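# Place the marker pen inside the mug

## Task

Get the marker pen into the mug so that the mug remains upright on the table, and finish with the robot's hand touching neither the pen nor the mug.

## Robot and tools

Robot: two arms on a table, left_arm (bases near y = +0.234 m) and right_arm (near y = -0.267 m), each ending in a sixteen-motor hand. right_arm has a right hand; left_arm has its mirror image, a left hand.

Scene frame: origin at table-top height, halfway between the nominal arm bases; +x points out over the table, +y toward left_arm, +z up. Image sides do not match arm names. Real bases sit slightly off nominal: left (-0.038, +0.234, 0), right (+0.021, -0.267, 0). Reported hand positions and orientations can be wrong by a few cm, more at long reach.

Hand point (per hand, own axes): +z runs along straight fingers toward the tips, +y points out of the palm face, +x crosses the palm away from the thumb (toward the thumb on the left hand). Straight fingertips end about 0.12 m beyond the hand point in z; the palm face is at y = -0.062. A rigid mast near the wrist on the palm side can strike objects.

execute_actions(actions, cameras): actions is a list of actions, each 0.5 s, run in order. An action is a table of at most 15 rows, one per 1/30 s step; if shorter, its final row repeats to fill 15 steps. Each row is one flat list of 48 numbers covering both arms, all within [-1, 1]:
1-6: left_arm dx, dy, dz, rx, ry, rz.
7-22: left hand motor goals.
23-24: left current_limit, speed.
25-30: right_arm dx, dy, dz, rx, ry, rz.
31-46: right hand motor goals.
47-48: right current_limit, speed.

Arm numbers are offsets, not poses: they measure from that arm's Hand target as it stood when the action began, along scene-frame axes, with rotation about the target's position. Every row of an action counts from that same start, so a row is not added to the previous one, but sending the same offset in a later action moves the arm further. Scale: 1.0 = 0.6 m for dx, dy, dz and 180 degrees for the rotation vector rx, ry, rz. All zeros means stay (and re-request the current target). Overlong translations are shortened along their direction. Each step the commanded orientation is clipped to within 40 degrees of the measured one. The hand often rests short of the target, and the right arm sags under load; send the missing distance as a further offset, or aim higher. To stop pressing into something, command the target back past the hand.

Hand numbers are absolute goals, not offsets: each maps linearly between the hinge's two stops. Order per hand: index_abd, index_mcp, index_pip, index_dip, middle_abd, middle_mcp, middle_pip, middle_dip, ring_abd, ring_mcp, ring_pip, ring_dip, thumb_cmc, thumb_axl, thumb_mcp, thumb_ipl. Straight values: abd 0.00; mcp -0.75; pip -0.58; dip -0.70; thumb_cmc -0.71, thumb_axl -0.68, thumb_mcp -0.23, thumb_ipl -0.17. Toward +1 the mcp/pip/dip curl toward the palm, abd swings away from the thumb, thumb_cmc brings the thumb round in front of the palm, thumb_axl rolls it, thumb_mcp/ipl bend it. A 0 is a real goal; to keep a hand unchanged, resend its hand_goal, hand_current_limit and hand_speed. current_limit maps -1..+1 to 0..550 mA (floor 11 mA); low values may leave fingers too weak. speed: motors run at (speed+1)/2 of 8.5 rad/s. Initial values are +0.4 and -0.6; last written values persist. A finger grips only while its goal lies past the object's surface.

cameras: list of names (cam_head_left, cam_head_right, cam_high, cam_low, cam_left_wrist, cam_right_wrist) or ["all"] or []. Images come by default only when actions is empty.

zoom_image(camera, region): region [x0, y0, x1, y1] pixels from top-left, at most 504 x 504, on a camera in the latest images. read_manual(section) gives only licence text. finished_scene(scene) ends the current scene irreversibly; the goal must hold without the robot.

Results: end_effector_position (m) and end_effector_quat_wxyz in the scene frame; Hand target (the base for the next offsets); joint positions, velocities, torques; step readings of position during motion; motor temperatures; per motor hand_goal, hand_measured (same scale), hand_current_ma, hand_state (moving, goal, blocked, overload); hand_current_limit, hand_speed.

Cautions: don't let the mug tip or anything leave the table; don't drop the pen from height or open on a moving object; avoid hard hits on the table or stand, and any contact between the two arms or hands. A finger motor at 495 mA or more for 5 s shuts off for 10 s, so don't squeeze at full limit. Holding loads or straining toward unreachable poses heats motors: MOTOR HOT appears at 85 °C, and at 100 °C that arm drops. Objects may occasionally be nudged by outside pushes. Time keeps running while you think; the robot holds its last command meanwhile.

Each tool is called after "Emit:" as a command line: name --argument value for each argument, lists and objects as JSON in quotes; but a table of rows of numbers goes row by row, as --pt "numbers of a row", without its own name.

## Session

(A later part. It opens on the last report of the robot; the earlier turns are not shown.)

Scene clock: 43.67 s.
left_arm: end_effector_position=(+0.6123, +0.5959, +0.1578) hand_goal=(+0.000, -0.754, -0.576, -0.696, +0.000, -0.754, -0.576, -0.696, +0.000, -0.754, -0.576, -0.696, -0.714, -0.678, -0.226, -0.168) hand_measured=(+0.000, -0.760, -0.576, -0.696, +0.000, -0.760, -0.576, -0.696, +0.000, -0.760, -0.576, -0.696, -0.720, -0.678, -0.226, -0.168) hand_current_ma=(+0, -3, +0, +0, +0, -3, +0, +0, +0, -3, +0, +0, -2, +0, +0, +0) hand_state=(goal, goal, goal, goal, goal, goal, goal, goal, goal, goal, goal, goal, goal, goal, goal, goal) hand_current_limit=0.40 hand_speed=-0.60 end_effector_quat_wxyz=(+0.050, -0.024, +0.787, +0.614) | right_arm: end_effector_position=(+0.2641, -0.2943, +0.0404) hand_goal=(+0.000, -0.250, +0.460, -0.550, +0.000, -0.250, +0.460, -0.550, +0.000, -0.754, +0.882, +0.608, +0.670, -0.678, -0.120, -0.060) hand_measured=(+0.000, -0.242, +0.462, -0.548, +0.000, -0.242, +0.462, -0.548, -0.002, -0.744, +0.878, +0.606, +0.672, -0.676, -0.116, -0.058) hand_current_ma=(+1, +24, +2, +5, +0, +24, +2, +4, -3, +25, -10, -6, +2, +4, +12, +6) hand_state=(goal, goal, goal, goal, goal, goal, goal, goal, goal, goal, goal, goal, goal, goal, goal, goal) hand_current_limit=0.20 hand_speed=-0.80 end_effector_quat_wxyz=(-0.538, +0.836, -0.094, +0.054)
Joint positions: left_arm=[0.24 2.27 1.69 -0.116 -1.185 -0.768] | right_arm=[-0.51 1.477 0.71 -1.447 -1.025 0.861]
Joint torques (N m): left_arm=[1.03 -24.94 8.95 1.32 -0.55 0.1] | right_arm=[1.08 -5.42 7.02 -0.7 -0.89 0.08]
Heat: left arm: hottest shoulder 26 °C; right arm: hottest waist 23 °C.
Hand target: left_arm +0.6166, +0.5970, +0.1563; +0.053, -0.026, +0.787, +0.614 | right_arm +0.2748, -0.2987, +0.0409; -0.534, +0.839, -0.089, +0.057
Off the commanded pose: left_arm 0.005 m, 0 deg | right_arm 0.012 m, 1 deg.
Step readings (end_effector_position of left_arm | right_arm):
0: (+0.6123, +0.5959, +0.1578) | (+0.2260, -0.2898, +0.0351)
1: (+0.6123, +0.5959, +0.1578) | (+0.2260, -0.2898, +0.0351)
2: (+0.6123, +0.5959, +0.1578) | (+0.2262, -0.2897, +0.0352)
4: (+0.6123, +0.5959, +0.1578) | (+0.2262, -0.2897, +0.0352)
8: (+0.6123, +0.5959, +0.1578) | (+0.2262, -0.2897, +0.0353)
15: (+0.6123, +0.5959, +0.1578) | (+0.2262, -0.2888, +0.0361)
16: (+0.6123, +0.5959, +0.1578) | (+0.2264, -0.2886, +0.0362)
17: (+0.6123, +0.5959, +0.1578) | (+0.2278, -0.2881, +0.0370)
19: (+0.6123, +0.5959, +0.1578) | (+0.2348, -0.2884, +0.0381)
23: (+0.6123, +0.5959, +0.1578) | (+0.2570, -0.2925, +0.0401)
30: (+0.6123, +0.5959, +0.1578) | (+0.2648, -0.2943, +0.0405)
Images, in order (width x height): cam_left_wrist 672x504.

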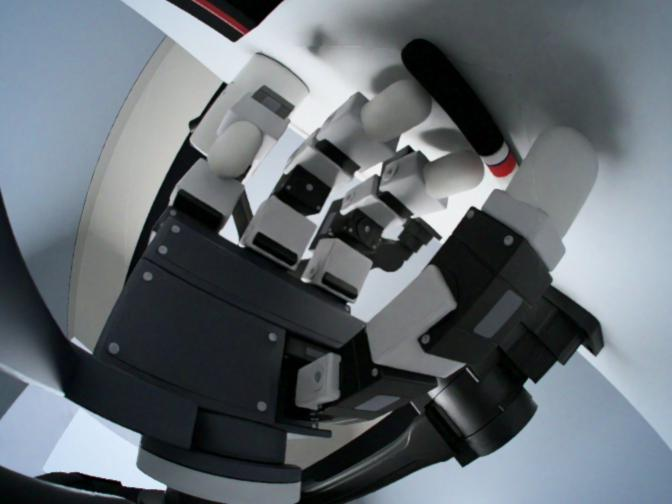

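Emit:
execute_actions --actions '[[[0,0,0,0,0,0,0,-0.754,-0.576,-0.696,0,-0.754,-0.576,-0.696,0,-0.754,-0.576,-0.696,-0.714,-0.678,-0.226,-0.168,0.4,-0.6,0,0,-0.011,0,0,0,0,-0.234,0.474,-0.55,0,-0.234,0.474,-0.55,0,-0.754,0.883,0.609,0.67,-0.678,-0.12,-0.06,0.2,-0.8]],[[0,0,0,0,0,0,0,-0.754,-0.576,-0.696,0,-0.754,-0.576,-0.696,0,-0.754,-0.576,-0.696,-0.714,-0.678,-0.226,-0.168,0.4,-0.6,0,0,0,0,0,0,0,-0.234,0.474,-0.55,0,-0.234,0.474,-0.55,0,-0.754,0.883,0.609,0.67,-0.678,0.05,-0.06,0.2,-0.8]]]' --cameras '["cam_left_wrist"]'

Emit:
zoom_image --camera "cam_left_wrist" --region '[340, 0, 672, 300]'

Scene clock: 45.10 s.
left_arm: end_effector_position=(+0.6123, +0.5959, +0.1578) hand_goal=(+0.000, -0.754, -0.576, -0.696, +0.000, -0.754, -0.576, -0.696, +0.000, -0.754, -0.576, -0.696, -0.714, -0.678, -0.226, -0.168) hand_measured=(+0.000, -0.760, -0.576, -0.696, +0.000, -0.760, -0.576, -0.696, +0.000, -0.760, -0.576, -0.696, -0.720, -0.678, -0.226, -0.168) hand_current_ma=(+0, -3, +0, +0, +0, -3, +0, +0, +0, -3, +0, +0, -2, +0, +0, +0) hand_state=(goal, goal, goal, goal, goal, goal, goal, goal, goal, goal, goal, goal, goal, goal, goal, goal) hand_current_limit=0.40 hand_speed=-0.60 end_effector_quat_wxyz=(+0.050, -0.024, +0.787, +0.614) | right_arm: end_effector_position=(+0.2661, -0.2959, +0.0352) hand_goal=(+0.000, -0.234, +0.474, -0.550, +0.000, -0.234, +0.474, -0.550, +0.000, -0.754, +0.882, +0.608, +0.670, -0.678, +0.050, -0.060) hand_measured=(+0.000, -0.234, +0.468, -0.548, +0.000, -0.234, +0.472, -0.548, -0.002, -0.744, +0.878, +0.606, +0.672, -0.676, -0.100, -0.074) hand_current_ma=(+1, +2, -12, +5, +0, +1, -6, +4, -3, +25, -10, -6, +6, +4, -330, -51) hand_state=(goal, goal, goal, goal, goal, goal, goal, goal, goal, goal, goal, goal, goal, goal, blocked, goal) hand_current_limit=0.20 hand_speed=-0.80 end_effector_quat_wxyz=(-0.537, +0.837, -0.094, +0.055)
Joint positions: left_arm=[0.24 2.27 1.69 -0.116 -1.185 -0.768] | right_arm=[-0.51 1.492 0.71 -1.426 -1.023 0.865]
Joint torques (N m): left_arm=[1.03 -24.88 8.96 1.29 -0.55 0.11] | right_arm=[1.32 -4.66 6.39 -0.76 -0.98 0.1]
Heat: left arm: hottest shoulder 26 °C; right arm: hottest waist 23 °C.
Hand target: left_arm +0.6166, +0.5970, +0.1563; +0.053, -0.026, +0.787, +0.614 | right_arm +0.2748, -0.2988, +0.0343; -0.534, +0.839, -0.089, +0.056
Off the commanded pose: left_arm 0.005 m, 0 deg | right_arm 0.009 m, 1 deg.
Step readings (end_effector_position of left_arm | right_arm):
0: (+0.6123, +0.5959, +0.1578) | (+0.2641, -0.2943, +0.0404)
1: (+0.6123, +0.5959, +0.1578) | (+0.2641, -0.2943, +0.0403)
2: (+0.6123, +0.5959, +0.1578) | (+0.2645, -0.2945, +0.0400)
4: (+0.6123, +0.5959, +0.1578) | (+0.2654, -0.2951, +0.0386)
8: (+0.6123, +0.5959, +0.1578) | (+0.2663, -0.2957, +0.0357)
15: (+0.6123, +0.5959, +0.1578) | (+0.2661, -0.2956, +0.0355)
16: (+0.6123, +0.5959, +0.1578) | (+0.2662, -0.2956, +0.0355)
17: (+0.6123, +0.5959, +0.1578) | (+0.2663, -0.2956, +0.0354)
19: (+0.6123, +0.5959, +0.1578) | (+0.2663, -0.2958, +0.0353)
23: (+0.6123, +0.5959, +0.1578) | (+0.2661, -0.2959, +0.0352)
30: (+0.6123, +0.5959, +0.1578) | (+0.2661, -0.2959, +0.0352)
Images, in order (width x height): cam_left_wrist 672x504.

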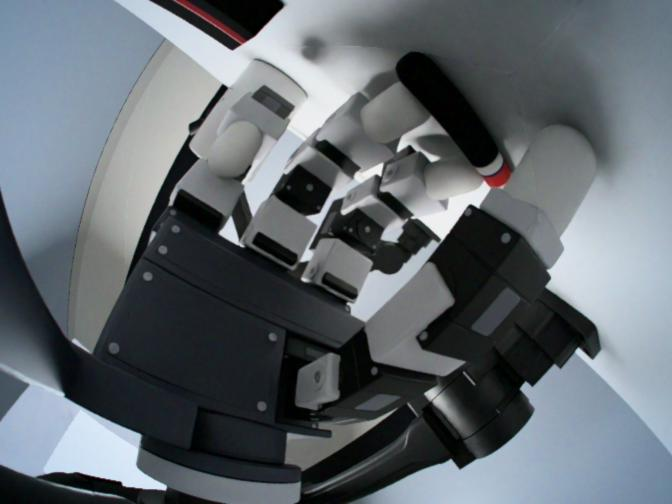

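Scaled by 1.518 from the camera's 672x504 image, which has a finer 960x720 frame.

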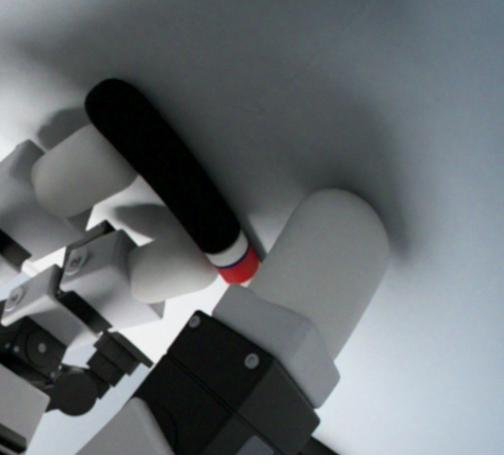

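Emit:
execute_actions --actions '[[[0,0,0,0,0,0,0,-0.754,-0.576,-0.696,0,-0.754,-0.576,-0.696,0,-0.754,-0.576,-0.696,-0.714,-0.678,-0.226,-0.168,0.4,-0.6,0.004,0,0.015,0,0,0,0,-0.234,0.474,-0.55,0,-0.234,0.474,-0.55,0,-0.754,0.883,0.609,0.67,-0.678,-0.08,-0.06,0.2,-0.8]],[[0,0,0,0,0,0,0,-0.754,-0.576,-0.696,0,-0.754,-0.576,-0.696,0,-0.754,-0.576,-0.696,-0.714,-0.678,-0.226,-0.168,0.4,-0.6,0,0,0,0,0,0,0,-0.234,0.474,-0.55,0,-0.234,0.474,-0.55,0,-0.754,0.883,0.609,0.67,-0.678,0.09,-0.06,0.2,-0.8]]]' --cameras '["cam_left_wrist"]'

Emit:
zoom_image --camera "cam_left_wrist" --region '[340, 0, 672, 300]'

Scene clock: 46.47 s.
left_arm: end_effector_position=(+0.6123, +0.5959, +0.1578) hand_goal=(+0.000, -0.754, -0.576, -0.696, +0.000, -0.754, -0.576, -0.696, +0.000, -0.754, -0.576, -0.696, -0.714, -0.678, -0.226, -0.168) hand_measured=(+0.000, -0.760, -0.576, -0.696, +0.000, -0.760, -0.576, -0.696, +0.000, -0.760, -0.576, -0.696, -0.720, -0.678, -0.226, -0.168) hand_current_ma=(+0, -3, +0, +0, +0, -3, +0, +0, +0, -3, +0, +0, -2, +0, +0, +0) hand_state=(goal, goal, goal, goal, goal, goal, goal, goal, goal, goal, goal, goal, goal, goal, goal, goal) hand_current_limit=0.40 hand_speed=-0.60 end_effector_quat_wxyz=(+0.050, -0.024, +0.787, +0.614) | right_arm: end_effector_position=(+0.2671, -0.2953, +0.0368) hand_goal=(+0.000, -0.234, +0.474, -0.550, +0.000, -0.234, +0.474, -0.550, +0.000, -0.754, +0.882, +0.608, +0.670, -0.678, +0.090, -0.060) hand_measured=(+0.000, -0.234, +0.468, -0.548, +0.000, -0.234, +0.472, -0.548, -0.002, -0.744, +0.878, +0.606, +0.672, -0.676, +0.086, -0.062) hand_current_ma=(+1, +2, -12, +5, +0, +1, -6, +4, -3, +25, -10, -6, +4, +4, -11, -8) hand_state=(goal, goal, goal, goal, goal, goal, goal, goal, goal, goal, goal, goal, goal, goal, goal, goal) hand_current_limit=0.20 hand_speed=-0.80 end_effector_quat_wxyz=(-0.537, +0.836, -0.095, +0.053)
Joint positions: left_arm=[0.24 2.27 1.69 -0.116 -1.185 -0.768] | right_arm=[-0.506 1.492 0.715 -1.431 -1.025 0.872]
Joint torques (N m): left_arm=[1.03 -24.94 8.95 1.31 -0.56 0.1] | right_arm=[0.85 -6.89 7.24 -1.44 -1.04 0.11]
Heat: left arm: hottest shoulder 26 °C; right arm: hottest waist 23 °C.
Hand target: left_arm +0.6166, +0.5970, +0.1563; +0.053, -0.026, +0.787, +0.614 | right_arm +0.2773, -0.2988, +0.0433; -0.534, +0.839, -0.088, +0.057
Off the commanded pose: left_arm 0.005 m, 0 deg | right_arm 0.013 m, 1 deg.
Step readings (end_effector_position of left_arm | right_arm):
0: (+0.6123, +0.5959, +0.1578) | (+0.2661, -0.2959, +0.0352)
1: (+0.6123, +0.5959, +0.1578) | (+0.2661, -0.2959, +0.0352)
2: (+0.6123, +0.5959, +0.1578) | (+0.2663, -0.2961, +0.0353)
4: (+0.6123, +0.5959, +0.1578) | (+0.2666, -0.2962, +0.0356)
8: (+0.6123, +0.5959, +0.1578) | (+0.2663, -0.2957, +0.0358)
15: (+0.6123, +0.5959, +0.1578) | (+0.2662, -0.2950, +0.0361)
16: (+0.6123, +0.5959, +0.1578) | (+0.2662, -0.2950, +0.0361)
17: (+0.6123, +0.5959, +0.1578) | (+0.2661, -0.2950, +0.0362)
19: (+0.6123, +0.5959, +0.1578) | (+0.2664, -0.2952, +0.0364)
23: (+0.6123, +0.5959, +0.1578) | (+0.2671, -0.2955, +0.0367)
30: (+0.6123, +0.5959, +0.1578) | (+0.2671, -0.2953, +0.0368)
Images, in order (width x height): cam_left_wrist 672x504.

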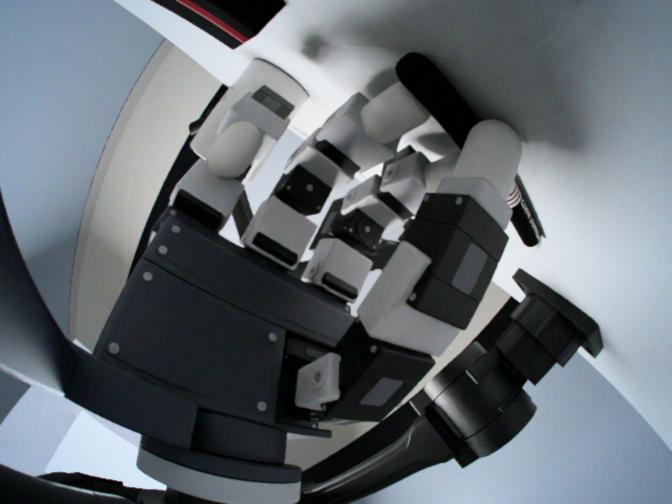

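Scaled by 1.518 from the camera's 672x504 image, which has a finer 960x720 frame.

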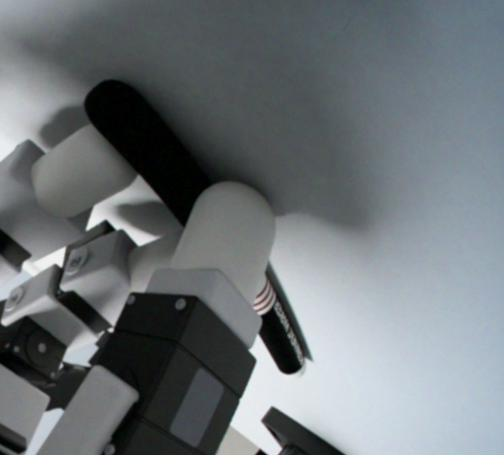

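Emit:
execute_actions --actions '[[[0,0,0,0,0,0,0,-0.754,-0.576,-0.696,0,-0.754,-0.576,-0.696,0,-0.754,-0.576,-0.696,-0.714,-0.678,-0.226,-0.168,0.4,-0.6,0,0,0,0,0,0,0,-0.234,0.474,-0.55,0,-0.234,0.474,-0.55,0,-0.754,0.883,0.609,0.67,-0.678,0.2,-0.04,0.2,-0.85]],[[0,0,0,0,0,0,0,-0.754,-0.576,-0.696,0,-0.754,-0.576,-0.696,0,-0.754,-0.576,-0.696,-0.714,-0.678,-0.226,-0.168,0.4,-0.6,0,0,0,0,0,0,0,-0.18,0.5,-0.52,0,-0.18,0.5,-0.52,0,-0.754,0.883,0.609,0.67,-0.678,0.2,-0.02,0.2,-0.85]],[[0,0,0,0,0,0,0,-0.754,-0.576,-0.696,0,-0.754,-0.576,-0.696,0,-0.754,-0.576,-0.696,-0.714,-0.678,-0.226,-0.168,0.4,-0.6,0,0,0.04,0,0,0,0,-0.18,0.5,-0.52,0,-0.18,0.5,-0.52,0,-0.754,0.883,0.609,0.67,-0.678,0.2,-0.02,0.2,-0.85]]]' --cameras '["cam_left_wrist"]'

Scene clock: 48.40 s.
left_arm: end_effector_position=(+0.6123, +0.5959, +0.1578) hand_goal=(+0.000, -0.754, -0.576, -0.696, +0.000, -0.754, -0.576, -0.696, +0.000, -0.754, -0.576, -0.696, -0.714, -0.678, -0.226, -0.168) hand_measured=(+0.000, -0.760, -0.576, -0.696, +0.000, -0.760, -0.576, -0.696, +0.000, -0.760, -0.576, -0.696, -0.720, -0.678, -0.226, -0.168) hand_current_ma=(+0, -3, +0, +0, +0, -3, +0, +0, +0, -3, +0, +0, -2, +0, +0, +0) hand_state=(goal, goal, goal, goal, goal, goal, goal, goal, goal, goal, goal, goal, goal, goal, goal, goal) hand_current_limit=0.40 hand_speed=-0.60 end_effector_quat_wxyz=(+0.050, -0.024, +0.787, +0.614) | right_arm: end_effector_position=(+0.2658, -0.2940, +0.0585) hand_goal=(+0.000, -0.180, +0.500, -0.520, +0.000, -0.180, +0.500, -0.520, +0.000, -0.754, +0.882, +0.608, +0.670, -0.678, +0.200, -0.020) hand_measured=(+0.000, -0.240, +0.468, -0.538, +0.000, -0.240, +0.468, -0.538, -0.002, -0.744, +0.878, +0.606, +0.672, -0.676, +0.102, -0.056) hand_current_ma=(+1, -239, -102, -56, +0, -231, -102, -51, -3, +25, -10, -6, +4, +4, -330, -168) hand_state=(goal, blocked, blocked, goal, goal, blocked, blocked, goal, goal, goal, goal, goal, goal, goal, blocked, blocked) hand_current_limit=0.20 hand_speed=-0.85 end_effector_quat_wxyz=(-0.539, +0.835, -0.097, +0.050)
Joint positions: left_arm=[0.24 2.27 1.69 -0.116 -1.185 -0.768] | right_arm=[-0.505 1.444 0.736 -1.507 -1.026 0.873]
Joint torques (N m): left_arm=[1.14 -24.94 8.96 1.32 -0.56 0.1] | right_arm=[1.49 -6.3 8.17 -1.73 -0.95 0.07]
Heat: left arm: hottest shoulder 26 °C; right arm: hottest waist 23 °C.
Hand target: left_arm +0.6166, +0.5970, +0.1563; +0.053, -0.026, +0.787, +0.614 | right_arm +0.2773, -0.2988, +0.0673; -0.534, +0.839, -0.088, +0.057
Off the commanded pose: left_arm 0.005 m, 0 deg | right_arm 0.015 m, 1 deg.
Step readings (end_effector_position of left_arm | right_arm):
0: (+0.6123, +0.5959, +0.1578) | (+0.2671, -0.2953, +0.0368)
1: (+0.6123, +0.5959, +0.1578) | (+0.2671, -0.2953, +0.0368)
2: (+0.6123, +0.5959, +0.1578) | (+0.2671, -0.2953, +0.0368)
4: (+0.6123, +0.5959, +0.1578) | (+0.2671, -0.2953, +0.0368)
8: (+0.6123, +0.5959, +0.1578) | (+0.2672, -0.2952, +0.0368)
15: (+0.6123, +0.5959, +0.1578) | (+0.2672, -0.2952, +0.0368)
16: (+0.6123, +0.5959, +0.1578) | (+0.2672, -0.2952, +0.0368)
17: (+0.6123, +0.5959, +0.1578) | (+0.2672, -0.2952, +0.0368)
19: (+0.6123, +0.5959, +0.1578) | (+0.2672, -0.2952, +0.0368)
23: (+0.6123, +0.5959, +0.1578) | (+0.2672, -0.2952, +0.0368)
30: (+0.6123, +0.5959, +0.1578) | (+0.2672, -0.2952, +0.0368)
31: (+0.6123, +0.5959, +0.1578) | (+0.2670, -0.2951, +0.0369)
32: (+0.6123, +0.5959, +0.1578) | (+0.2663, -0.2947, +0.0378)
34: (+0.6123, +0.5959, +0.1578) | (+0.2640, -0.2932, +0.0419)
38: (+0.6123, +0.5959, +0.1578) | (+0.2639, -0.2929, +0.0524)
45: (+0.6123, +0.5959, +0.1578) | (+0.2662, -0.2942, +0.0583)
Images, in order (width x height): cam_left_wrist 672x504.

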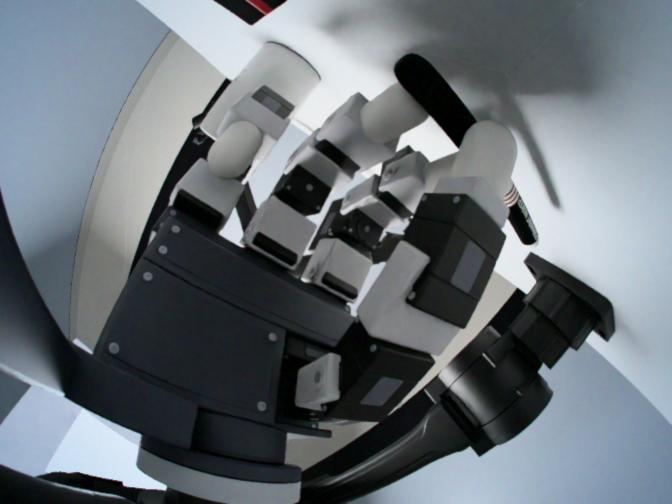

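Emit:
execute_actions --actions '[[[0,0,0,0,0,0,0,-0.754,-0.576,-0.696,0,-0.754,-0.576,-0.696,0,-0.754,-0.576,-0.696,-0.714,-0.678,-0.226,-0.168,0.4,-0.6,0,0,0.15,0,0,0,0,-0.18,0.5,-0.52,0,-0.18,0.5,-0.52,0,-0.754,0.883,0.609,0.67,-0.678,0.2,-0.02,0.2,-0.85]],[[0,0,0,0,0,0,0,-0.754,-0.576,-0.696,0,-0.754,-0.576,-0.696,0,-0.754,-0.576,-0.696,-0.714,-0.678,-0.226,-0.168,0.4,-0.6,0,0.0,0.15,0,0,0,0,-0.18,0.5,-0.52,0,-0.18,0.5,-0.52,0,-0.754,0.883,0.609,0.67,-0.678,0.2,-0.02,0.2,-0.85]],[[0,0,0,0,0,0,0,-0.754,-0.576,-0.696,0,-0.754,-0.576,-0.696,0,-0.754,-0.576,-0.696,-0.714,-0.678,-0.226,-0.168,0.4,-0.6,0.045,0.1007,0.01,-0.0061,-0.16,0.062,0,-0.18,0.5,-0.52,0,-0.18,0.5,-0.52,0,-0.754,0.883,0.609,0.67,-0.678,0.2,-0.02,0.2,-0.85]]]' --cameras '["cam_left_wrist"]'

Scene clock: 50.87 s.
left_arm: end_effector_position=(+0.6123, +0.5959, +0.1578) hand_goal=(+0.000, -0.754, -0.576, -0.696, +0.000, -0.754, -0.576, -0.696, +0.000, -0.754, -0.576, -0.696, -0.714, -0.678, -0.226, -0.168) hand_measured=(+0.000, -0.760, -0.576, -0.696, +0.000, -0.760, -0.576, -0.696, +0.000, -0.760, -0.576, -0.696, -0.720, -0.678, -0.226, -0.168) hand_current_ma=(+0, -3, +0, +0, +0, -3, +0, +0, +0, -3, +0, +0, -2, +0, +0, +0) hand_state=(goal, goal, goal, goal, goal, goal, goal, goal, goal, goal, goal, goal, goal, goal, goal, goal) hand_current_limit=0.40 hand_speed=-0.60 end_effector_quat_wxyz=(+0.050, -0.024, +0.787, +0.614) | right_arm: end_effector_position=(+0.3051, -0.2403, +0.2580) hand_goal=(+0.000, -0.180, +0.500, -0.520, +0.000, -0.180, +0.500, -0.520, +0.000, -0.754, +0.882, +0.608, +0.670, -0.678, +0.200, -0.020) hand_measured=(+0.000, -0.240, +0.468, -0.538, +0.000, -0.238, +0.468, -0.538, -0.002, -0.744, +0.878, +0.606, +0.672, -0.676, +0.102, -0.056) hand_current_ma=(+1, -239, -102, -56, +0, -224, -102, -51, -3, +26, -10, -6, +2, +4, -330, -168) hand_state=(goal, blocked, blocked, goal, goal, blocked, blocked, goal, goal, goal, goal, goal, goal, goal, blocked, blocked) hand_current_limit=0.20 hand_speed=-0.85 end_effector_quat_wxyz=(-0.502, +0.824, +0.106, +0.238)
Joint positions: left_arm=[0.24 2.27 1.69 -0.116 -1.185 -0.768] | right_arm=[-0.324 0.972 0.954 -1.701 -1.175 0.84]
Joint torques (N m): left_arm=[0.97 -24.94 8.96 1.31 -0.55 0.1] | right_arm=[1.32 -2.32 7.65 0.06 -1.37 -0.21]
Heat: left arm: hottest shoulder 26 °C; right arm: hottest waist 23 °C.
Hand target: left_arm +0.6166, +0.5970, +0.1563; +0.053, -0.026, +0.787, +0.614 | right_arm +0.3043, -0.2384, +0.2533; -0.534, +0.808, +0.129, +0.212
Off the commanded pose: left_arm 0.005 m, 0 deg | right_arm 0.005 m, 6 deg.
joint sent to its limit (right arm) — joint 4 (wrist pitch), lower limit. The joint targets are off in orientation, not in position.
Step readings (end_effector_position of left_arm | right_arm):
0: (+0.6123, +0.5959, +0.1578) | (+0.2658, -0.2940, +0.0585)
1: (+0.6123, +0.5959, +0.1578) | (+0.2656, -0.2939, +0.0592)
2: (+0.6123, +0.5959, +0.1578) | (+0.2641, -0.2929, +0.0626)
4: (+0.6123, +0.5959, +0.1578) | (+0.2609, -0.2902, +0.0782)
8: (+0.6123, +0.5959, +0.1578) | (+0.2669, -0.2914, +0.1181)
15: (+0.6123, +0.5959, +0.1578) | (+0.2716, -0.2953, +0.1465)
16: (+0.6123, +0.5959, +0.1578) | (+0.2707, -0.2952, +0.1465)
17: (+0.6123, +0.5959, +0.1578) | (+0.2699, -0.2949, +0.1482)
19: (+0.6123, +0.5959, +0.1578) | (+0.2702, -0.2936, +0.1585)
23: (+0.6123, +0.5959, +0.1578) | (+0.2774, -0.2937, +0.1988)
30: (+0.6123, +0.5959, +0.1578) | (+0.2747, -0.2952, +0.2340)
31: (+0.6123, +0.5959, +0.1578) | (+0.2748, -0.2946, +0.2342)
32: (+0.6123, +0.5959, +0.1578) | (+0.2779, -0.2910, +0.2362)
34: (+0.6123, +0.5959, +0.1578) | (+0.2877, -0.2762, +0.2444)
38: (+0.6123, +0.5959, +0.1578) | (+0.2939, -0.2470, +0.2577)
45: (+0.6123, +0.5959, +0.1578) | (+0.3008, -0.2397, +0.2584)
Images, in order (width x height): cam_left_wrist 672x504.

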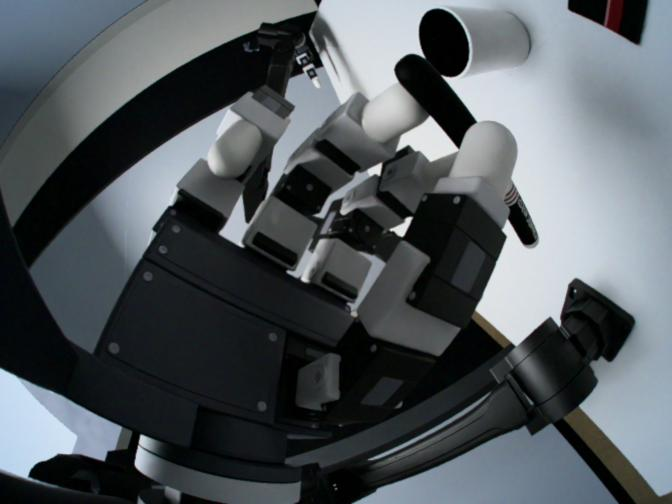

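Held well. Continue the two remaining rotation steps.

Emit:
execute_actions --actions '[[[0,0,0,0,0,0,0,-0.754,-0.576,-0.696,0,-0.754,-0.576,-0.696,0,-0.754,-0.576,-0.696,-0.714,-0.678,-0.226,-0.168,0.4,-0.6,0.045,0.1007,0.005,-0.0061,-0.16,0.062,0,-0.18,0.5,-0.52,0,-0.18,0.5,-0.52,0,-0.754,0.883,0.609,0.67,-0.678,0.2,-0.02,0.2,-0.85]],[[0,0,0,0,0,0,0,-0.754,-0.576,-0.696,0,-0.754,-0.576,-0.696,0,-0.754,-0.576,-0.696,-0.714,-0.678,-0.226,-0.168,0.4,-0.6,0.045,0.1007,0.005,-0.0061,-0.16,0.062,0,-0.18,0.5,-0.52,0,-0.18,0.5,-0.52,0,-0.754,0.883,0.609,0.67,-0.678,0.2,-0.02,0.2,-0.85]]]' --cameras '["cam_left_wrist", "cam_high", "cam_low"]'

Emit:
zoom_image --camera "cam_low" --region '[320, 190, 460, 310]'

Emit:
zoom_image --camera "cam_high" --region '[240, 260, 440, 410]'

Scene clock: 52.70 s.
left_arm: end_effector_position=(+0.6123, +0.5959, +0.1578) hand_goal=(+0.000, -0.754, -0.576, -0.696, +0.000, -0.754, -0.576, -0.696, +0.000, -0.754, -0.576, -0.696, -0.714, -0.678, -0.226, -0.168) hand_measured=(+0.000, -0.760, -0.576, -0.696, +0.000, -0.760, -0.576, -0.696, +0.000, -0.760, -0.576, -0.696, -0.720, -0.678, -0.226, -0.168) hand_current_ma=(+0, -3, +0, +0, +0, -3, +0, +0, +0, -3, +0, +0, -2, +0, +0, +0) hand_state=(goal, goal, goal, goal, goal, goal, goal, goal, goal, goal, goal, goal, goal, goal, goal, goal) hand_current_limit=0.40 hand_speed=-0.60 end_effector_quat_wxyz=(+0.050, -0.024, +0.787, +0.614) | right_arm: end_effector_position=(+0.3586, -0.1213, +0.2641) hand_goal=(+0.000, -0.180, +0.500, -0.520, +0.000, -0.180, +0.500, -0.520, +0.000, -0.754, +0.882, +0.608, +0.670, -0.678, +0.200, -0.020) hand_measured=(-0.002, -0.240, +0.468, -0.538, -0.002, -0.238, +0.468, -0.538, -0.002, -0.752, +0.878, +0.606, +0.670, -0.676, +0.102, -0.056) hand_current_ma=(-2, -239, -102, -56, -4, -222, -102, -51, -3, +6, -8, -5, +0, +4, -330, -168) hand_state=(goal, blocked, blocked, goal, goal, blocked, blocked, goal, goal, goal, goal, goal, goal, goal, blocked, blocked) hand_current_limit=0.20 hand_speed=-0.85 end_effector_quat_wxyz=(-0.421, +0.576, +0.523, +0.467)
Joint positions: left_arm=[0.24 2.27 1.69 -0.116 -1.185 -0.768] | right_arm=[0.012 0.908 0.704 -1.089 -1.352 0.28]
Joint torques (N m): left_arm=[0.97 -24.82 8.94 1.31 -0.56 0.1] | right_arm=[1.67 -1.26 8.34 1.61 -1.4 -0.14]
Heat: left arm: hottest shoulder 26 °C; right arm: hottest elbow 24 °C.
Hand target: left_arm +0.6166, +0.5970, +0.1563; +0.053, -0.026, +0.787, +0.614 | right_arm +0.3583, -0.1175, +0.2592; -0.422, +0.578, +0.520, +0.467
Off the commanded pose: left_arm 0.005 m, 0 deg | right_arm 0.006 m, 0 deg.
Step readings (end_effector_position of left_arm | right_arm):
0: (+0.6123, +0.5959, +0.1578) | (+0.3052, -0.2403, +0.2580)
1: (+0.6123, +0.5959, +0.1578) | (+0.3055, -0.2393, +0.2579)
2: (+0.6123, +0.5959, +0.1578) | (+0.3084, -0.2356, +0.2586)
4: (+0.6123, +0.5959, +0.1578) | (+0.3139, -0.2201, +0.2578)
8: (+0.6123, +0.5959, +0.1578) | (+0.3127, -0.1883, +0.2558)
15: (+0.6123, +0.5959, +0.1578) | (+0.3246, -0.1800, +0.2604)
16: (+0.6123, +0.5959, +0.1578) | (+0.3261, -0.1795, +0.2607)
17: (+0.6123, +0.5959, +0.1578) | (+0.3297, -0.1766, +0.2615)
19: (+0.6123, +0.5959, +0.1578) | (+0.3363, -0.1626, +0.2616)
23: (+0.6123, +0.5959, +0.1578) | (+0.3376, -0.1312, +0.2567)
30: (+0.6123, +0.5959, +0.1578) | (+0.3535, -0.1217, +0.2637)
Images, in order (width x height): cam_high 896x504, cam_low 896x504, cam_left_wrist 672x504.

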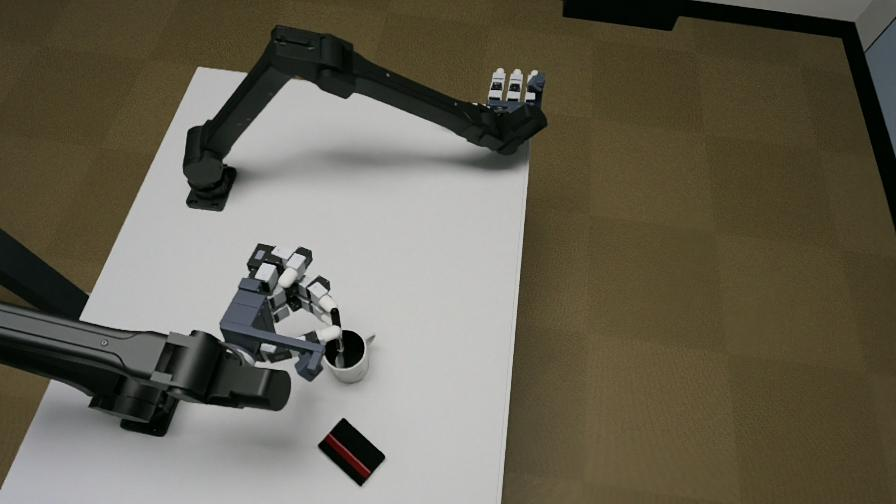

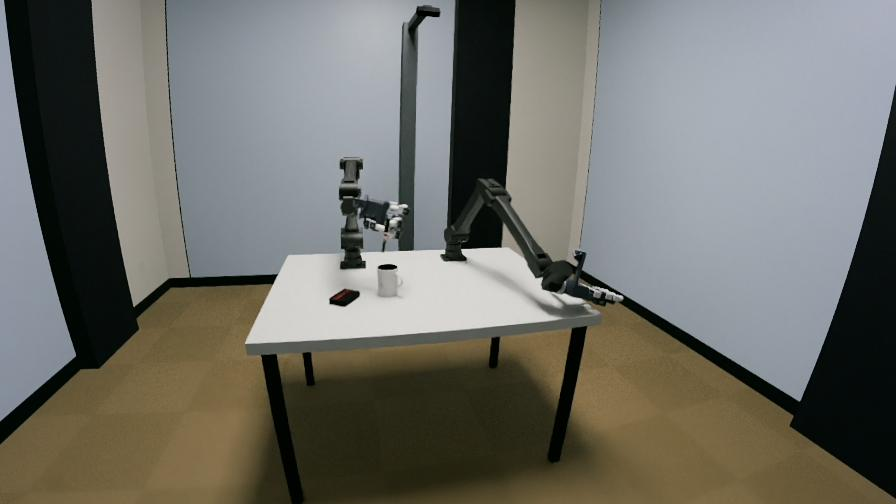

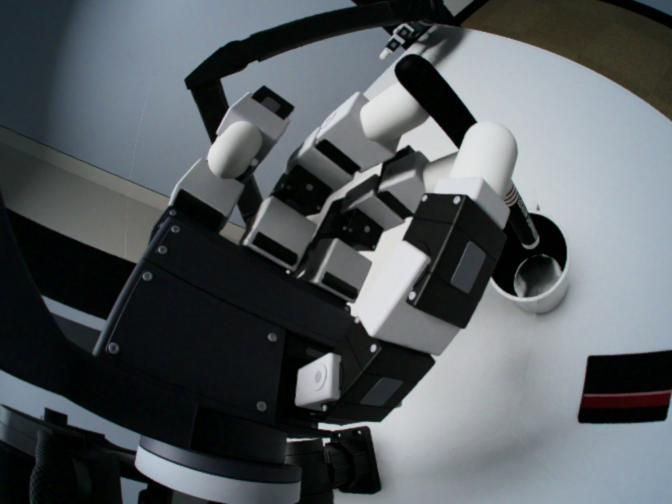

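Scaled by 3.600 from the camera's 896x504 image, which has a finer 1280x720 frame.

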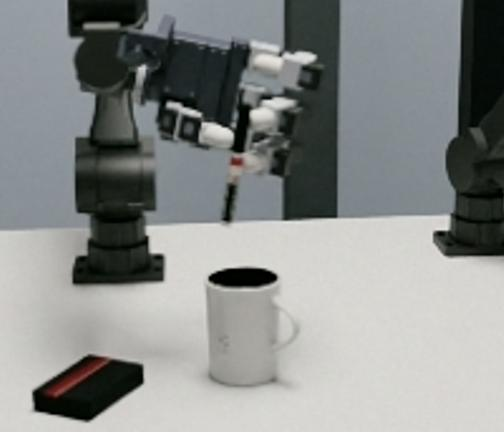

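Scaled by 2.520 from the camera's 896x504 image, which has a finer 1280x720 frame.

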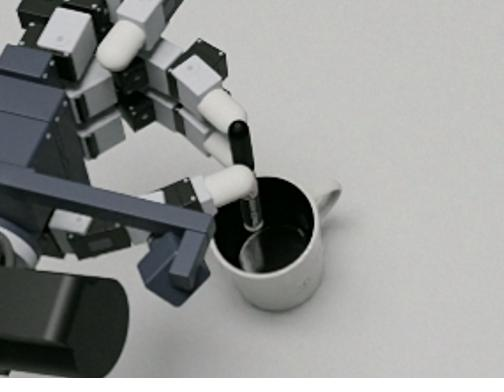

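Emit:
execute_actions --actions '[[[0,0,0,0,0,0,0,-0.754,-0.576,-0.696,0,-0.754,-0.576,-0.696,0,-0.754,-0.576,-0.696,-0.714,-0.678,-0.226,-0.168,0.4,-0.6,-0.004,0.023,-0.08,0,0,0,0,-0.18,0.5,-0.52,0,-0.18,0.5,-0.52,0,-0.754,0.883,0.609,0.67,-0.678,0.2,-0.02,0.2,-0.85]]]' --cameras '["cam_left_wrist", "cam_high", "cam_low"]'

Emit:
zoom_image --camera "cam_low" --region '[320, 190, 460, 310]'

Emit:
zoom_image --camera "cam_high" --region '[240, 260, 440, 410]'

Scene clock: 54.30 s.
left_arm: end_effector_position=(+0.6123, +0.5959, +0.1578) hand_goal=(+0.000, -0.754, -0.576, -0.696, +0.000, -0.754, -0.576, -0.696, +0.000, -0.754, -0.576, -0.696, -0.714, -0.678, -0.226, -0.168) hand_measured=(+0.000, -0.760, -0.576, -0.696, +0.000, -0.760, -0.576, -0.696, +0.000, -0.760, -0.576, -0.696, -0.720, -0.678, -0.226, -0.168) hand_current_ma=(+0, -3, +0, +0, +0, -3, +0, +0, +0, -3, +0, +0, -2, +0, +0, +0) hand_state=(goal, goal, goal, goal, goal, goal, goal, goal, goal, goal, goal, goal, goal, goal, goal, goal) hand_current_limit=0.40 hand_speed=-0.60 end_effector_quat_wxyz=(+0.050, -0.024, +0.787, +0.614) | right_arm: end_effector_position=(+0.3585, -0.1072, +0.2119) hand_goal=(+0.000, -0.180, +0.500, -0.520, +0.000, -0.180, +0.500, -0.520, +0.000, -0.754, +0.882, +0.608, +0.670, -0.678, +0.200, -0.020) hand_measured=(-0.002, -0.240, +0.468, -0.538, -0.002, -0.238, +0.468, -0.538, -0.002, -0.752, +0.878, +0.606, +0.670, -0.676, +0.102, -0.056) hand_current_ma=(-3, -239, -102, -56, -5, -222, -102, -51, -3, +5, -8, -5, +0, +4, -330, -168) hand_state=(goal, blocked, blocked, goal, goal, blocked, blocked, goal, goal, goal, goal, goal, goal, goal, blocked, blocked) hand_current_limit=0.20 hand_speed=-0.85 end_effector_quat_wxyz=(-0.427, +0.577, +0.522, +0.462)
Joint positions: left_arm=[0.24 2.27 1.69 -0.116 -1.185 -0.768] | right_arm=[0.068 0.928 0.562 -0.747 -1.336 0.48]
Joint torques (N m): left_arm=[1.03 -24.94 8.96 1.31 -0.55 0.1] | right_arm=[2.26 -2.43 8.05 1.35 -1.13 -0.17]
Heat: left arm: hottest shoulder 26 °C; right arm: hottest elbow 24 °C.
Hand target: left_arm +0.6166, +0.5970, +0.1563; +0.053, -0.026, +0.787, +0.614 | right_arm +0.3560, -0.1037, +0.2114; -0.422, +0.578, +0.520, +0.467
Off the commanded pose: left_arm 0.005 m, 0 deg | right_arm 0.004 m, 1 deg.
Step readings (end_effector_position of left_arm | right_arm):
0: (+0.6123, +0.5959, +0.1578) | (+0.3587, -0.1213, +0.2641)
1: (+0.6123, +0.5959, +0.1578) | (+0.3585, -0.1212, +0.2636)
2: (+0.6123, +0.5959, +0.1578) | (+0.3590, -0.1205, +0.2623)
4: (+0.6123, +0.5959, +0.1578) | (+0.3578, -0.1174, +0.2538)
8: (+0.6123, +0.5959, +0.1578) | (+0.3514, -0.1103, +0.2223)
15: (+0.6123, +0.5959, +0.1578) | (+0.3570, -0.1069, +0.2134)
Images, in order (width x height): cam_high 896x504, cam_low 896x504, cam_left_wrist 672x504.

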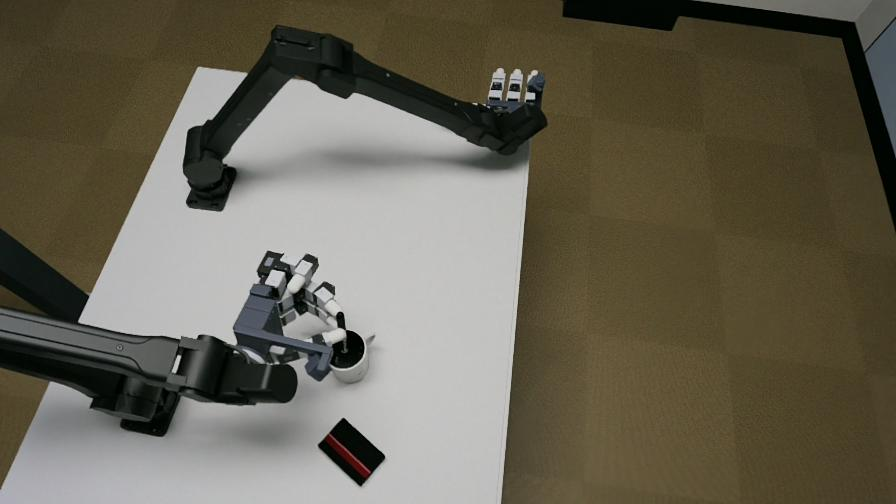

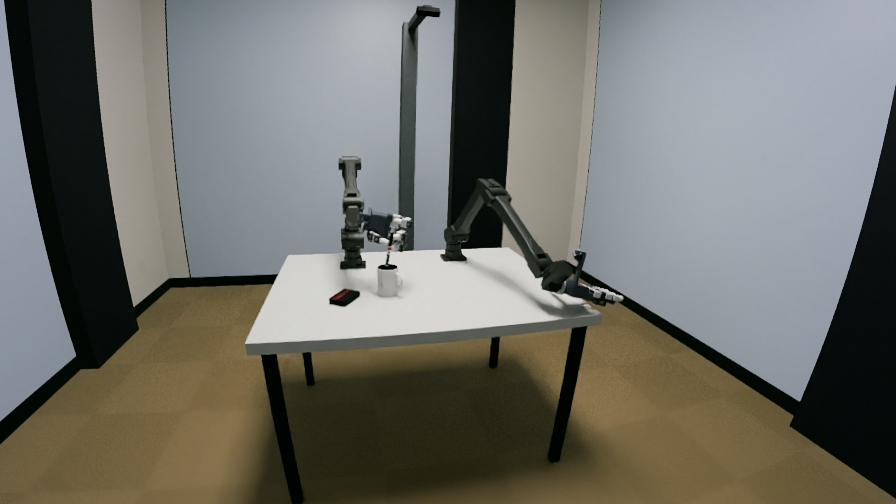

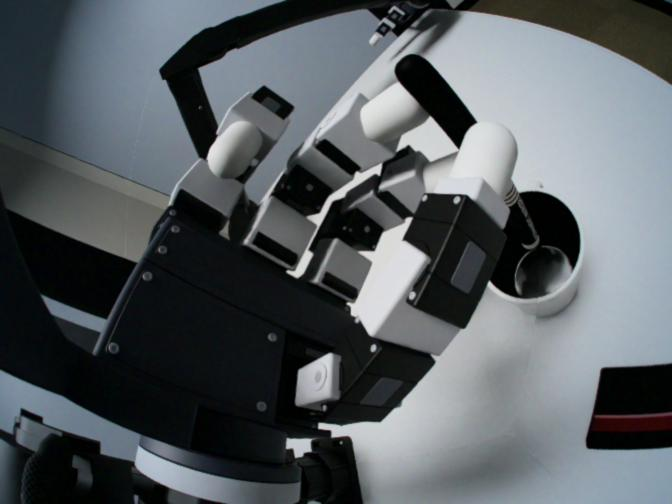

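Scaled by 3.600 from the camera's 896x504 image, which has a finer 1280x720 frame.

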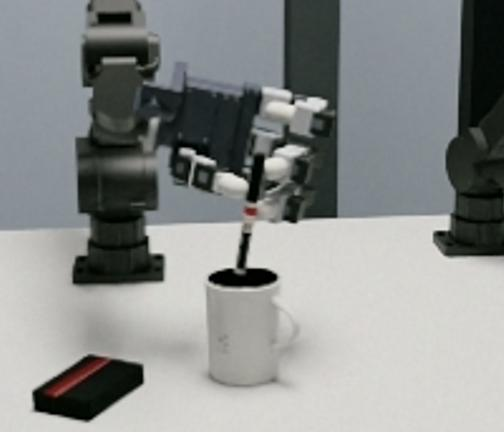

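Scaled by 2.520 from the camera's 896x504 image, which has a finer 1280x720 frame.

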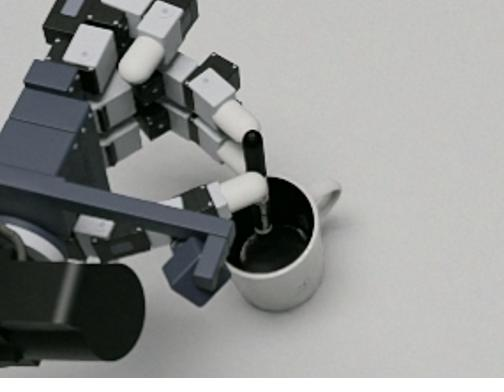

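Emit:
execute_actions --actions '[[[0,0,0,0,0,0,0,-0.754,-0.576,-0.696,0,-0.754,-0.576,-0.696,0,-0.754,-0.576,-0.696,-0.714,-0.678,-0.226,-0.168,0.4,-0.6,0,0,-0.05,0,0,0,0,-0.18,0.5,-0.52,0,-0.18,0.5,-0.52,0,-0.754,0.883,0.609,0.67,-0.678,0.2,-0.02,0.2,-0.85]],[[0,0,0,0,0,0,0,-0.754,-0.576,-0.696,0,-0.754,-0.576,-0.696,0,-0.754,-0.576,-0.696,-0.714,-0.678,-0.226,-0.168,0.4,-0.6,0,0.003,-0.05,0,0,0,0,-0.18,0.5,-0.52,0,-0.18,0.5,-0.52,0,-0.754,0.883,0.609,0.67,-0.678,0.2,-0.02,0.2,-0.85]]]' --cameras '["cam_left_wrist", "cam_high", "cam_low"]'

Emit:
zoom_image --camera "cam_low" --region '[320, 190, 460, 310]'

Emit:
zoom_image --camera "cam_high" --region '[240, 260, 440, 410]'

Scene clock: 56.17 s.
left_arm: end_effector_position=(+0.6123, +0.5959, +0.1578) hand_goal=(+0.000, -0.754, -0.576, -0.696, +0.000, -0.754, -0.576, -0.696, +0.000, -0.754, -0.576, -0.696, -0.714, -0.678, -0.226, -0.168) hand_measured=(+0.000, -0.760, -0.576, -0.696, +0.000, -0.760, -0.576, -0.696, +0.000, -0.760, -0.576, -0.696, -0.720, -0.678, -0.226, -0.168) hand_current_ma=(+0, -3, +0, +0, +0, -3, +0, +0, +0, -3, +0, +0, -2, +0, +0, +0) hand_state=(goal, goal, goal, goal, goal, goal, goal, goal, goal, goal, goal, goal, goal, goal, goal, goal) hand_current_limit=0.40 hand_speed=-0.60 end_effector_quat_wxyz=(+0.050, -0.024, +0.787, +0.614) | right_arm: end_effector_position=(+0.3570, -0.1042, +0.1545) hand_goal=(+0.000, -0.180, +0.500, -0.520, +0.000, -0.180, +0.500, -0.520, +0.000, -0.754, +0.882, +0.608, +0.670, -0.678, +0.200, -0.020) hand_measured=(-0.002, -0.240, +0.468, -0.538, -0.004, -0.238, +0.468, -0.538, -0.002, -0.752, +0.878, +0.606, +0.670, -0.676, +0.102, -0.056) hand_current_ma=(-2, -239, -102, -56, -6, -222, -102, -51, -3, +5, -8, -5, +0, +4, -330, -168) hand_state=(goal, blocked, blocked, goal, goal, blocked, blocked, goal, goal, goal, goal, goal, goal, goal, blocked, blocked) hand_current_limit=0.20 hand_speed=-0.85 end_effector_quat_wxyz=(-0.421, +0.577, +0.519, +0.468)
Joint positions: left_arm=[0.24 2.27 1.69 -0.116 -1.185 -0.768] | right_arm=[0.087 1.004 0.415 -0.395 -1.321 0.602]
Joint torques (N m): left_arm=[1.03 -24.94 8.98 1.33 -0.55 0.1] | right_arm=[0.79 -2.43 7.31 2.04 -1.03 -0.16]
Heat: left arm: hottest shoulder 26 °C; right arm: hottest elbow 24 °C.
Hand target: left_arm +0.6166, +0.5970, +0.1563; +0.053, -0.026, +0.787, +0.614 | right_arm +0.3559, -0.1019, +0.1514; -0.422, +0.577, +0.520, +0.467
Off the commanded pose: left_arm 0.005 m, 0 deg | right_arm 0.004 m, 0 deg.
Step readings (end_effector_position of left_arm | right_arm):
0: (+0.6123, +0.5959, +0.1578) | (+0.3585, -0.1072, +0.2118)
1: (+0.6123, +0.5959, +0.1578) | (+0.3585, -0.1072, +0.2115)
2: (+0.6123, +0.5959, +0.1578) | (+0.3587, -0.1072, +0.2110)
4: (+0.6123, +0.5959, +0.1578) | (+0.3583, -0.1073, +0.2067)
8: (+0.6123, +0.5959, +0.1578) | (+0.3550, -0.1078, +0.1906)
15: (+0.6123, +0.5959, +0.1578) | (+0.3569, -0.1068, +0.1851)
16: (+0.6123, +0.5959, +0.1578) | (+0.3573, -0.1068, +0.1852)
17: (+0.6123, +0.5959, +0.1578) | (+0.3579, -0.1066, +0.1851)
19: (+0.6123, +0.5959, +0.1578) | (+0.3582, -0.1066, +0.1804)
23: (+0.6123, +0.5959, +0.1578) | (+0.3553, -0.1066, +0.1608)
30: (+0.6123, +0.5959, +0.1578) | (+0.3560, -0.1046, +0.1545)
Images, in order (width x height): cam_high 896x504, cam_low 896x504, cam_left_wrist 672x504.

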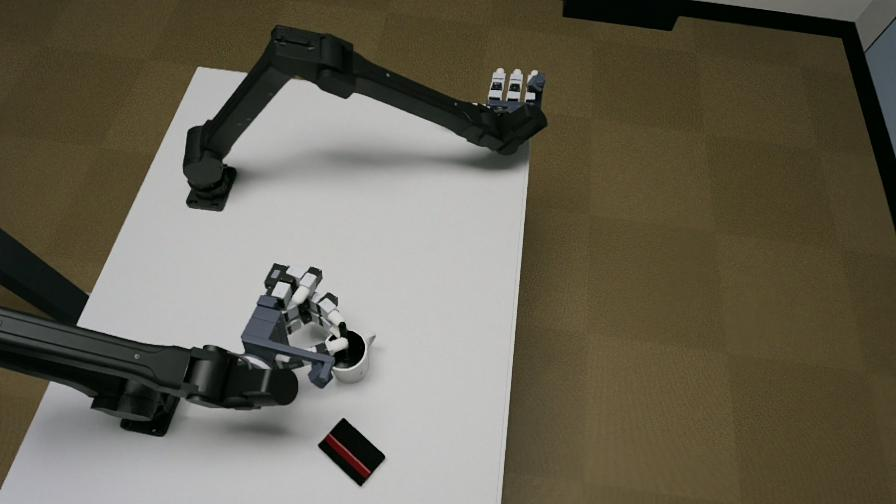

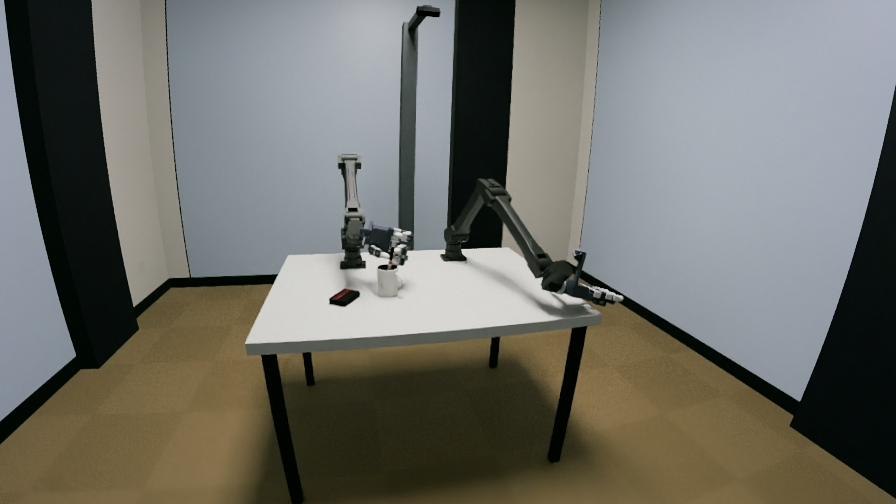

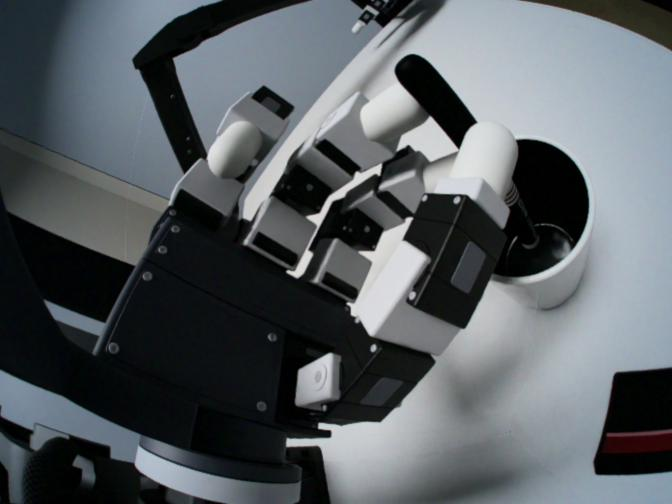

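Scaled by 3.600 from the camera's 896x504 image, which has a finer 1280x720 frame.

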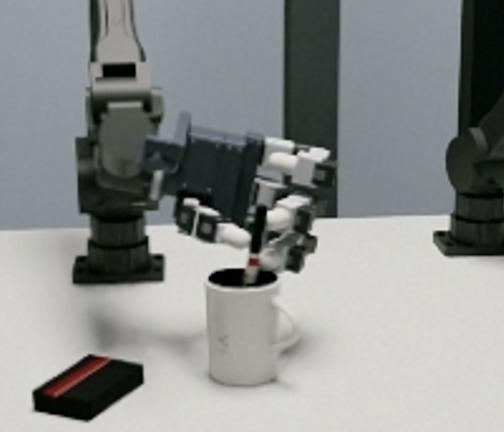

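Scaled by 2.520 from the camera's 896x504 image, which has a finer 1280x720 frame.

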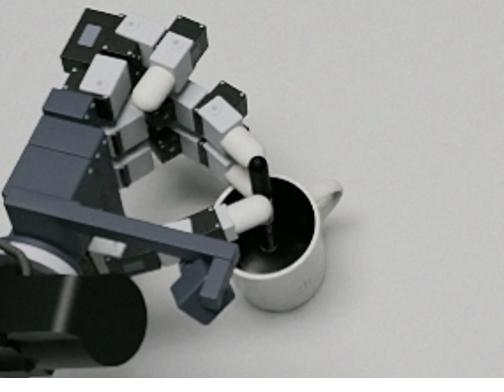

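Emit:
execute_actions --actions '[[[0,0,0,0,0,0,0,-0.754,-0.576,-0.696,0,-0.754,-0.576,-0.696,0,-0.754,-0.576,-0.696,-0.714,-0.678,-0.226,-0.168,0.4,-0.6,0,0,-0.01,0,0,0,0,-0.24,0.468,-0.538,0,-0.24,0.468,-0.538,0,-0.754,0.883,0.609,0.67,-0.678,0.1,-0.05,0.2,-0.9]],[[0,0,0,0,0,0,0,-0.754,-0.576,-0.696,0,-0.754,-0.576,-0.696,0,-0.754,-0.576,-0.696,-0.714,-0.678,-0.226,-0.168,0.4,-0.6,0,0,0,0,0,0,0,-0.24,0.468,-0.538,0,-0.24,0.468,-0.538,0,-0.754,0.883,0.609,0.67,-0.678,-0.1,-0.06,0.2,-0.9]],[[0,0,0,0,0,0,0,-0.754,-0.576,-0.696,0,-0.754,-0.576,-0.696,0,-0.754,-0.576,-0.696,-0.714,-0.678,-0.226,-0.168,0.4,-0.6,0,0,0,0,0,0,0,-0.24,0.468,-0.538,0,-0.24,0.468,-0.538,0,-0.754,0.883,0.609,0.67,-0.678,-0.1,-0.06,0.2,-0.9]]]' --cameras '["cam_left_wrist", "cam_low"]'

Emit:
zoom_image --camera "cam_low" --region '[320, 190, 460, 310]'

Scene clock: 58.10 s.
left_arm: end_effector_position=(+0.6123, +0.5959, +0.1578) hand_goal=(+0.000, -0.754, -0.576, -0.696, +0.000, -0.754, -0.576, -0.696, +0.000, -0.754, -0.576, -0.696, -0.714, -0.678, -0.226, -0.168) hand_measured=(+0.000, -0.760, -0.576, -0.696, +0.000, -0.760, -0.576, -0.696, +0.000, -0.760, -0.576, -0.696, -0.720, -0.678, -0.226, -0.168) hand_current_ma=(+0, -3, +0, +0, +0, -3, +0, +0, +0, -3, +0, +0, -2, +0, +0, +0) hand_state=(goal, goal, goal, goal, goal, goal, goal, goal, goal, goal, goal, goal, goal, goal, goal, goal) hand_current_limit=0.40 hand_speed=-0.60 end_effector_quat_wxyz=(+0.050, -0.024, +0.787, +0.614) | right_arm: end_effector_position=(+0.3578, -0.1040, +0.1529) hand_goal=(+0.000, -0.240, +0.468, -0.538, +0.000, -0.240, +0.468, -0.538, +0.000, -0.754, +0.882, +0.608, +0.670, -0.678, -0.100, -0.060) hand_measured=(+0.000, -0.246, +0.468, -0.538, -0.004, -0.244, +0.464, -0.540, -0.002, -0.752, +0.878, +0.606, +0.664, -0.678, -0.096, -0.058) hand_current_ma=(-1, -16, +0, -2, -6, -8, -9, -5, -3, +5, -8, -5, -16, -1, +13, +7) hand_state=(goal, goal, goal, goal, goal, goal, goal, goal, goal, goal, goal, goal, goal, goal, goal, goal) hand_current_limit=0.20 hand_speed=-0.90 end_effector_quat_wxyz=(-0.417, +0.574, +0.522, +0.474)
Joint positions: left_arm=[0.24 2.27 1.69 -0.116 -1.185 -0.768] | right_arm=[0.088 1.009 0.403 -0.353 -1.32 0.611]
Joint torques (N m): left_arm=[1.08 -24.88 8.94 1.35 -0.56 0.1] | right_arm=[1.08 -2.02 7.17 1.83 -0.98 -0.11]
Heat: left arm: hottest shoulder 27 °C; right arm: hottest elbow 24 °C.
Hand target: left_arm +0.6166, +0.5970, +0.1563; +0.053, -0.026, +0.787, +0.614 | right_arm +0.3559, -0.1019, +0.1454; -0.421, +0.578, +0.520, +0.467
Off the commanded pose: left_arm 0.005 m, 0 deg | right_arm 0.008 m, 1 deg.
Step readings (end_effector_position of left_arm | right_arm):
0: (+0.6123, +0.5959, +0.1578) | (+0.3570, -0.1042, +0.1545)
1: (+0.6123, +0.5959, +0.1578) | (+0.3570, -0.1042, +0.1545)
2: (+0.6123, +0.5959, +0.1578) | (+0.3570, -0.1042, +0.1544)
4: (+0.6123, +0.5959, +0.1578) | (+0.3570, -0.1042, +0.1540)
8: (+0.6123, +0.5959, +0.1578) | (+0.3575, -0.1041, +0.1529)
15: (+0.6123, +0.5959, +0.1578) | (+0.3577, -0.1041, +0.1529)
16: (+0.6123, +0.5959, +0.1578) | (+0.3576, -0.1039, +0.1528)
17: (+0.6123, +0.5959, +0.1578) | (+0.3577, -0.1039, +0.1529)
19: (+0.6123, +0.5959, +0.1578) | (+0.3576, -0.1040, +0.1528)
23: (+0.6123, +0.5959, +0.1578) | (+0.3577, -0.1040, +0.1529)
30: (+0.6123, +0.5959, +0.1578) | (+0.3578, -0.1040, +0.1529)
31: (+0.6123, +0.5959, +0.1578) | (+0.3578, -0.1040, +0.1529)
32: (+0.6123, +0.5959, +0.1578) | (+0.3578, -0.1040, +0.1529)
34: (+0.6123, +0.5959, +0.1578) | (+0.3578, -0.1040, +0.1529)
38: (+0.6123, +0.5959, +0.1578) | (+0.3578, -0.1040, +0.1529)
45: (+0.6123, +0.5959, +0.1578) | (+0.3578, -0.1040, +0.1529)
Images, in order (width x height): cam_low 896x504, cam_left_wrist 672x504.

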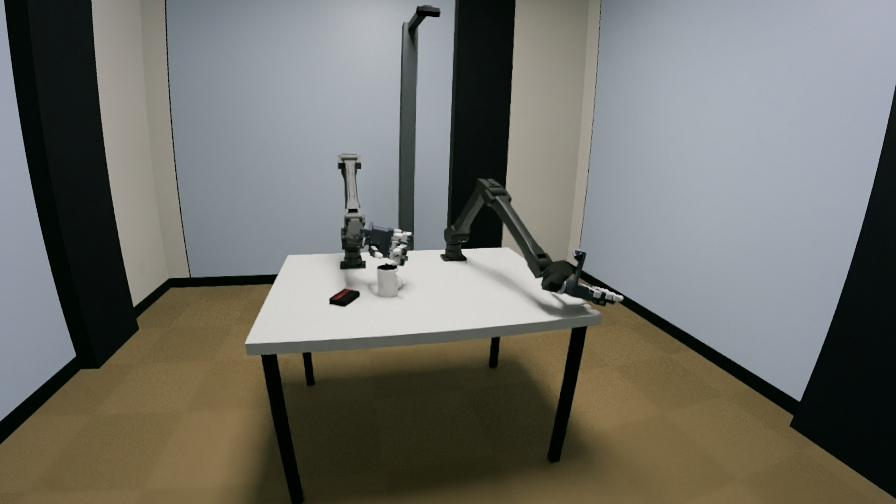

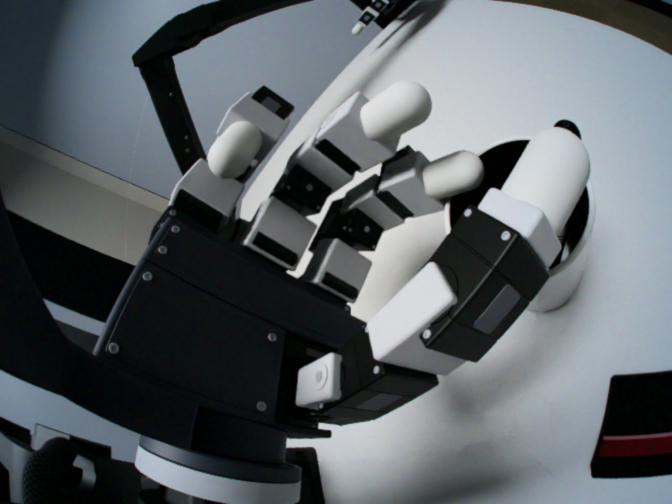

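Scaled by 3.600 from the camera's 896x504 image, which has a finer 1280x720 frame.

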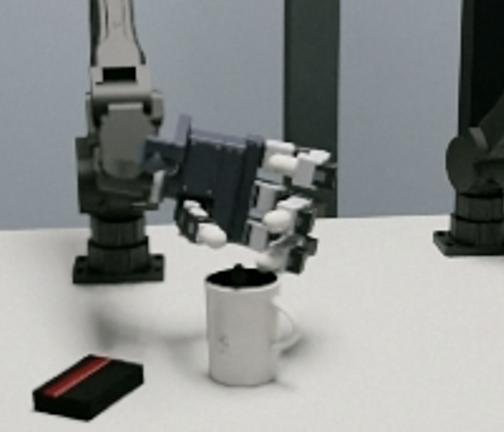

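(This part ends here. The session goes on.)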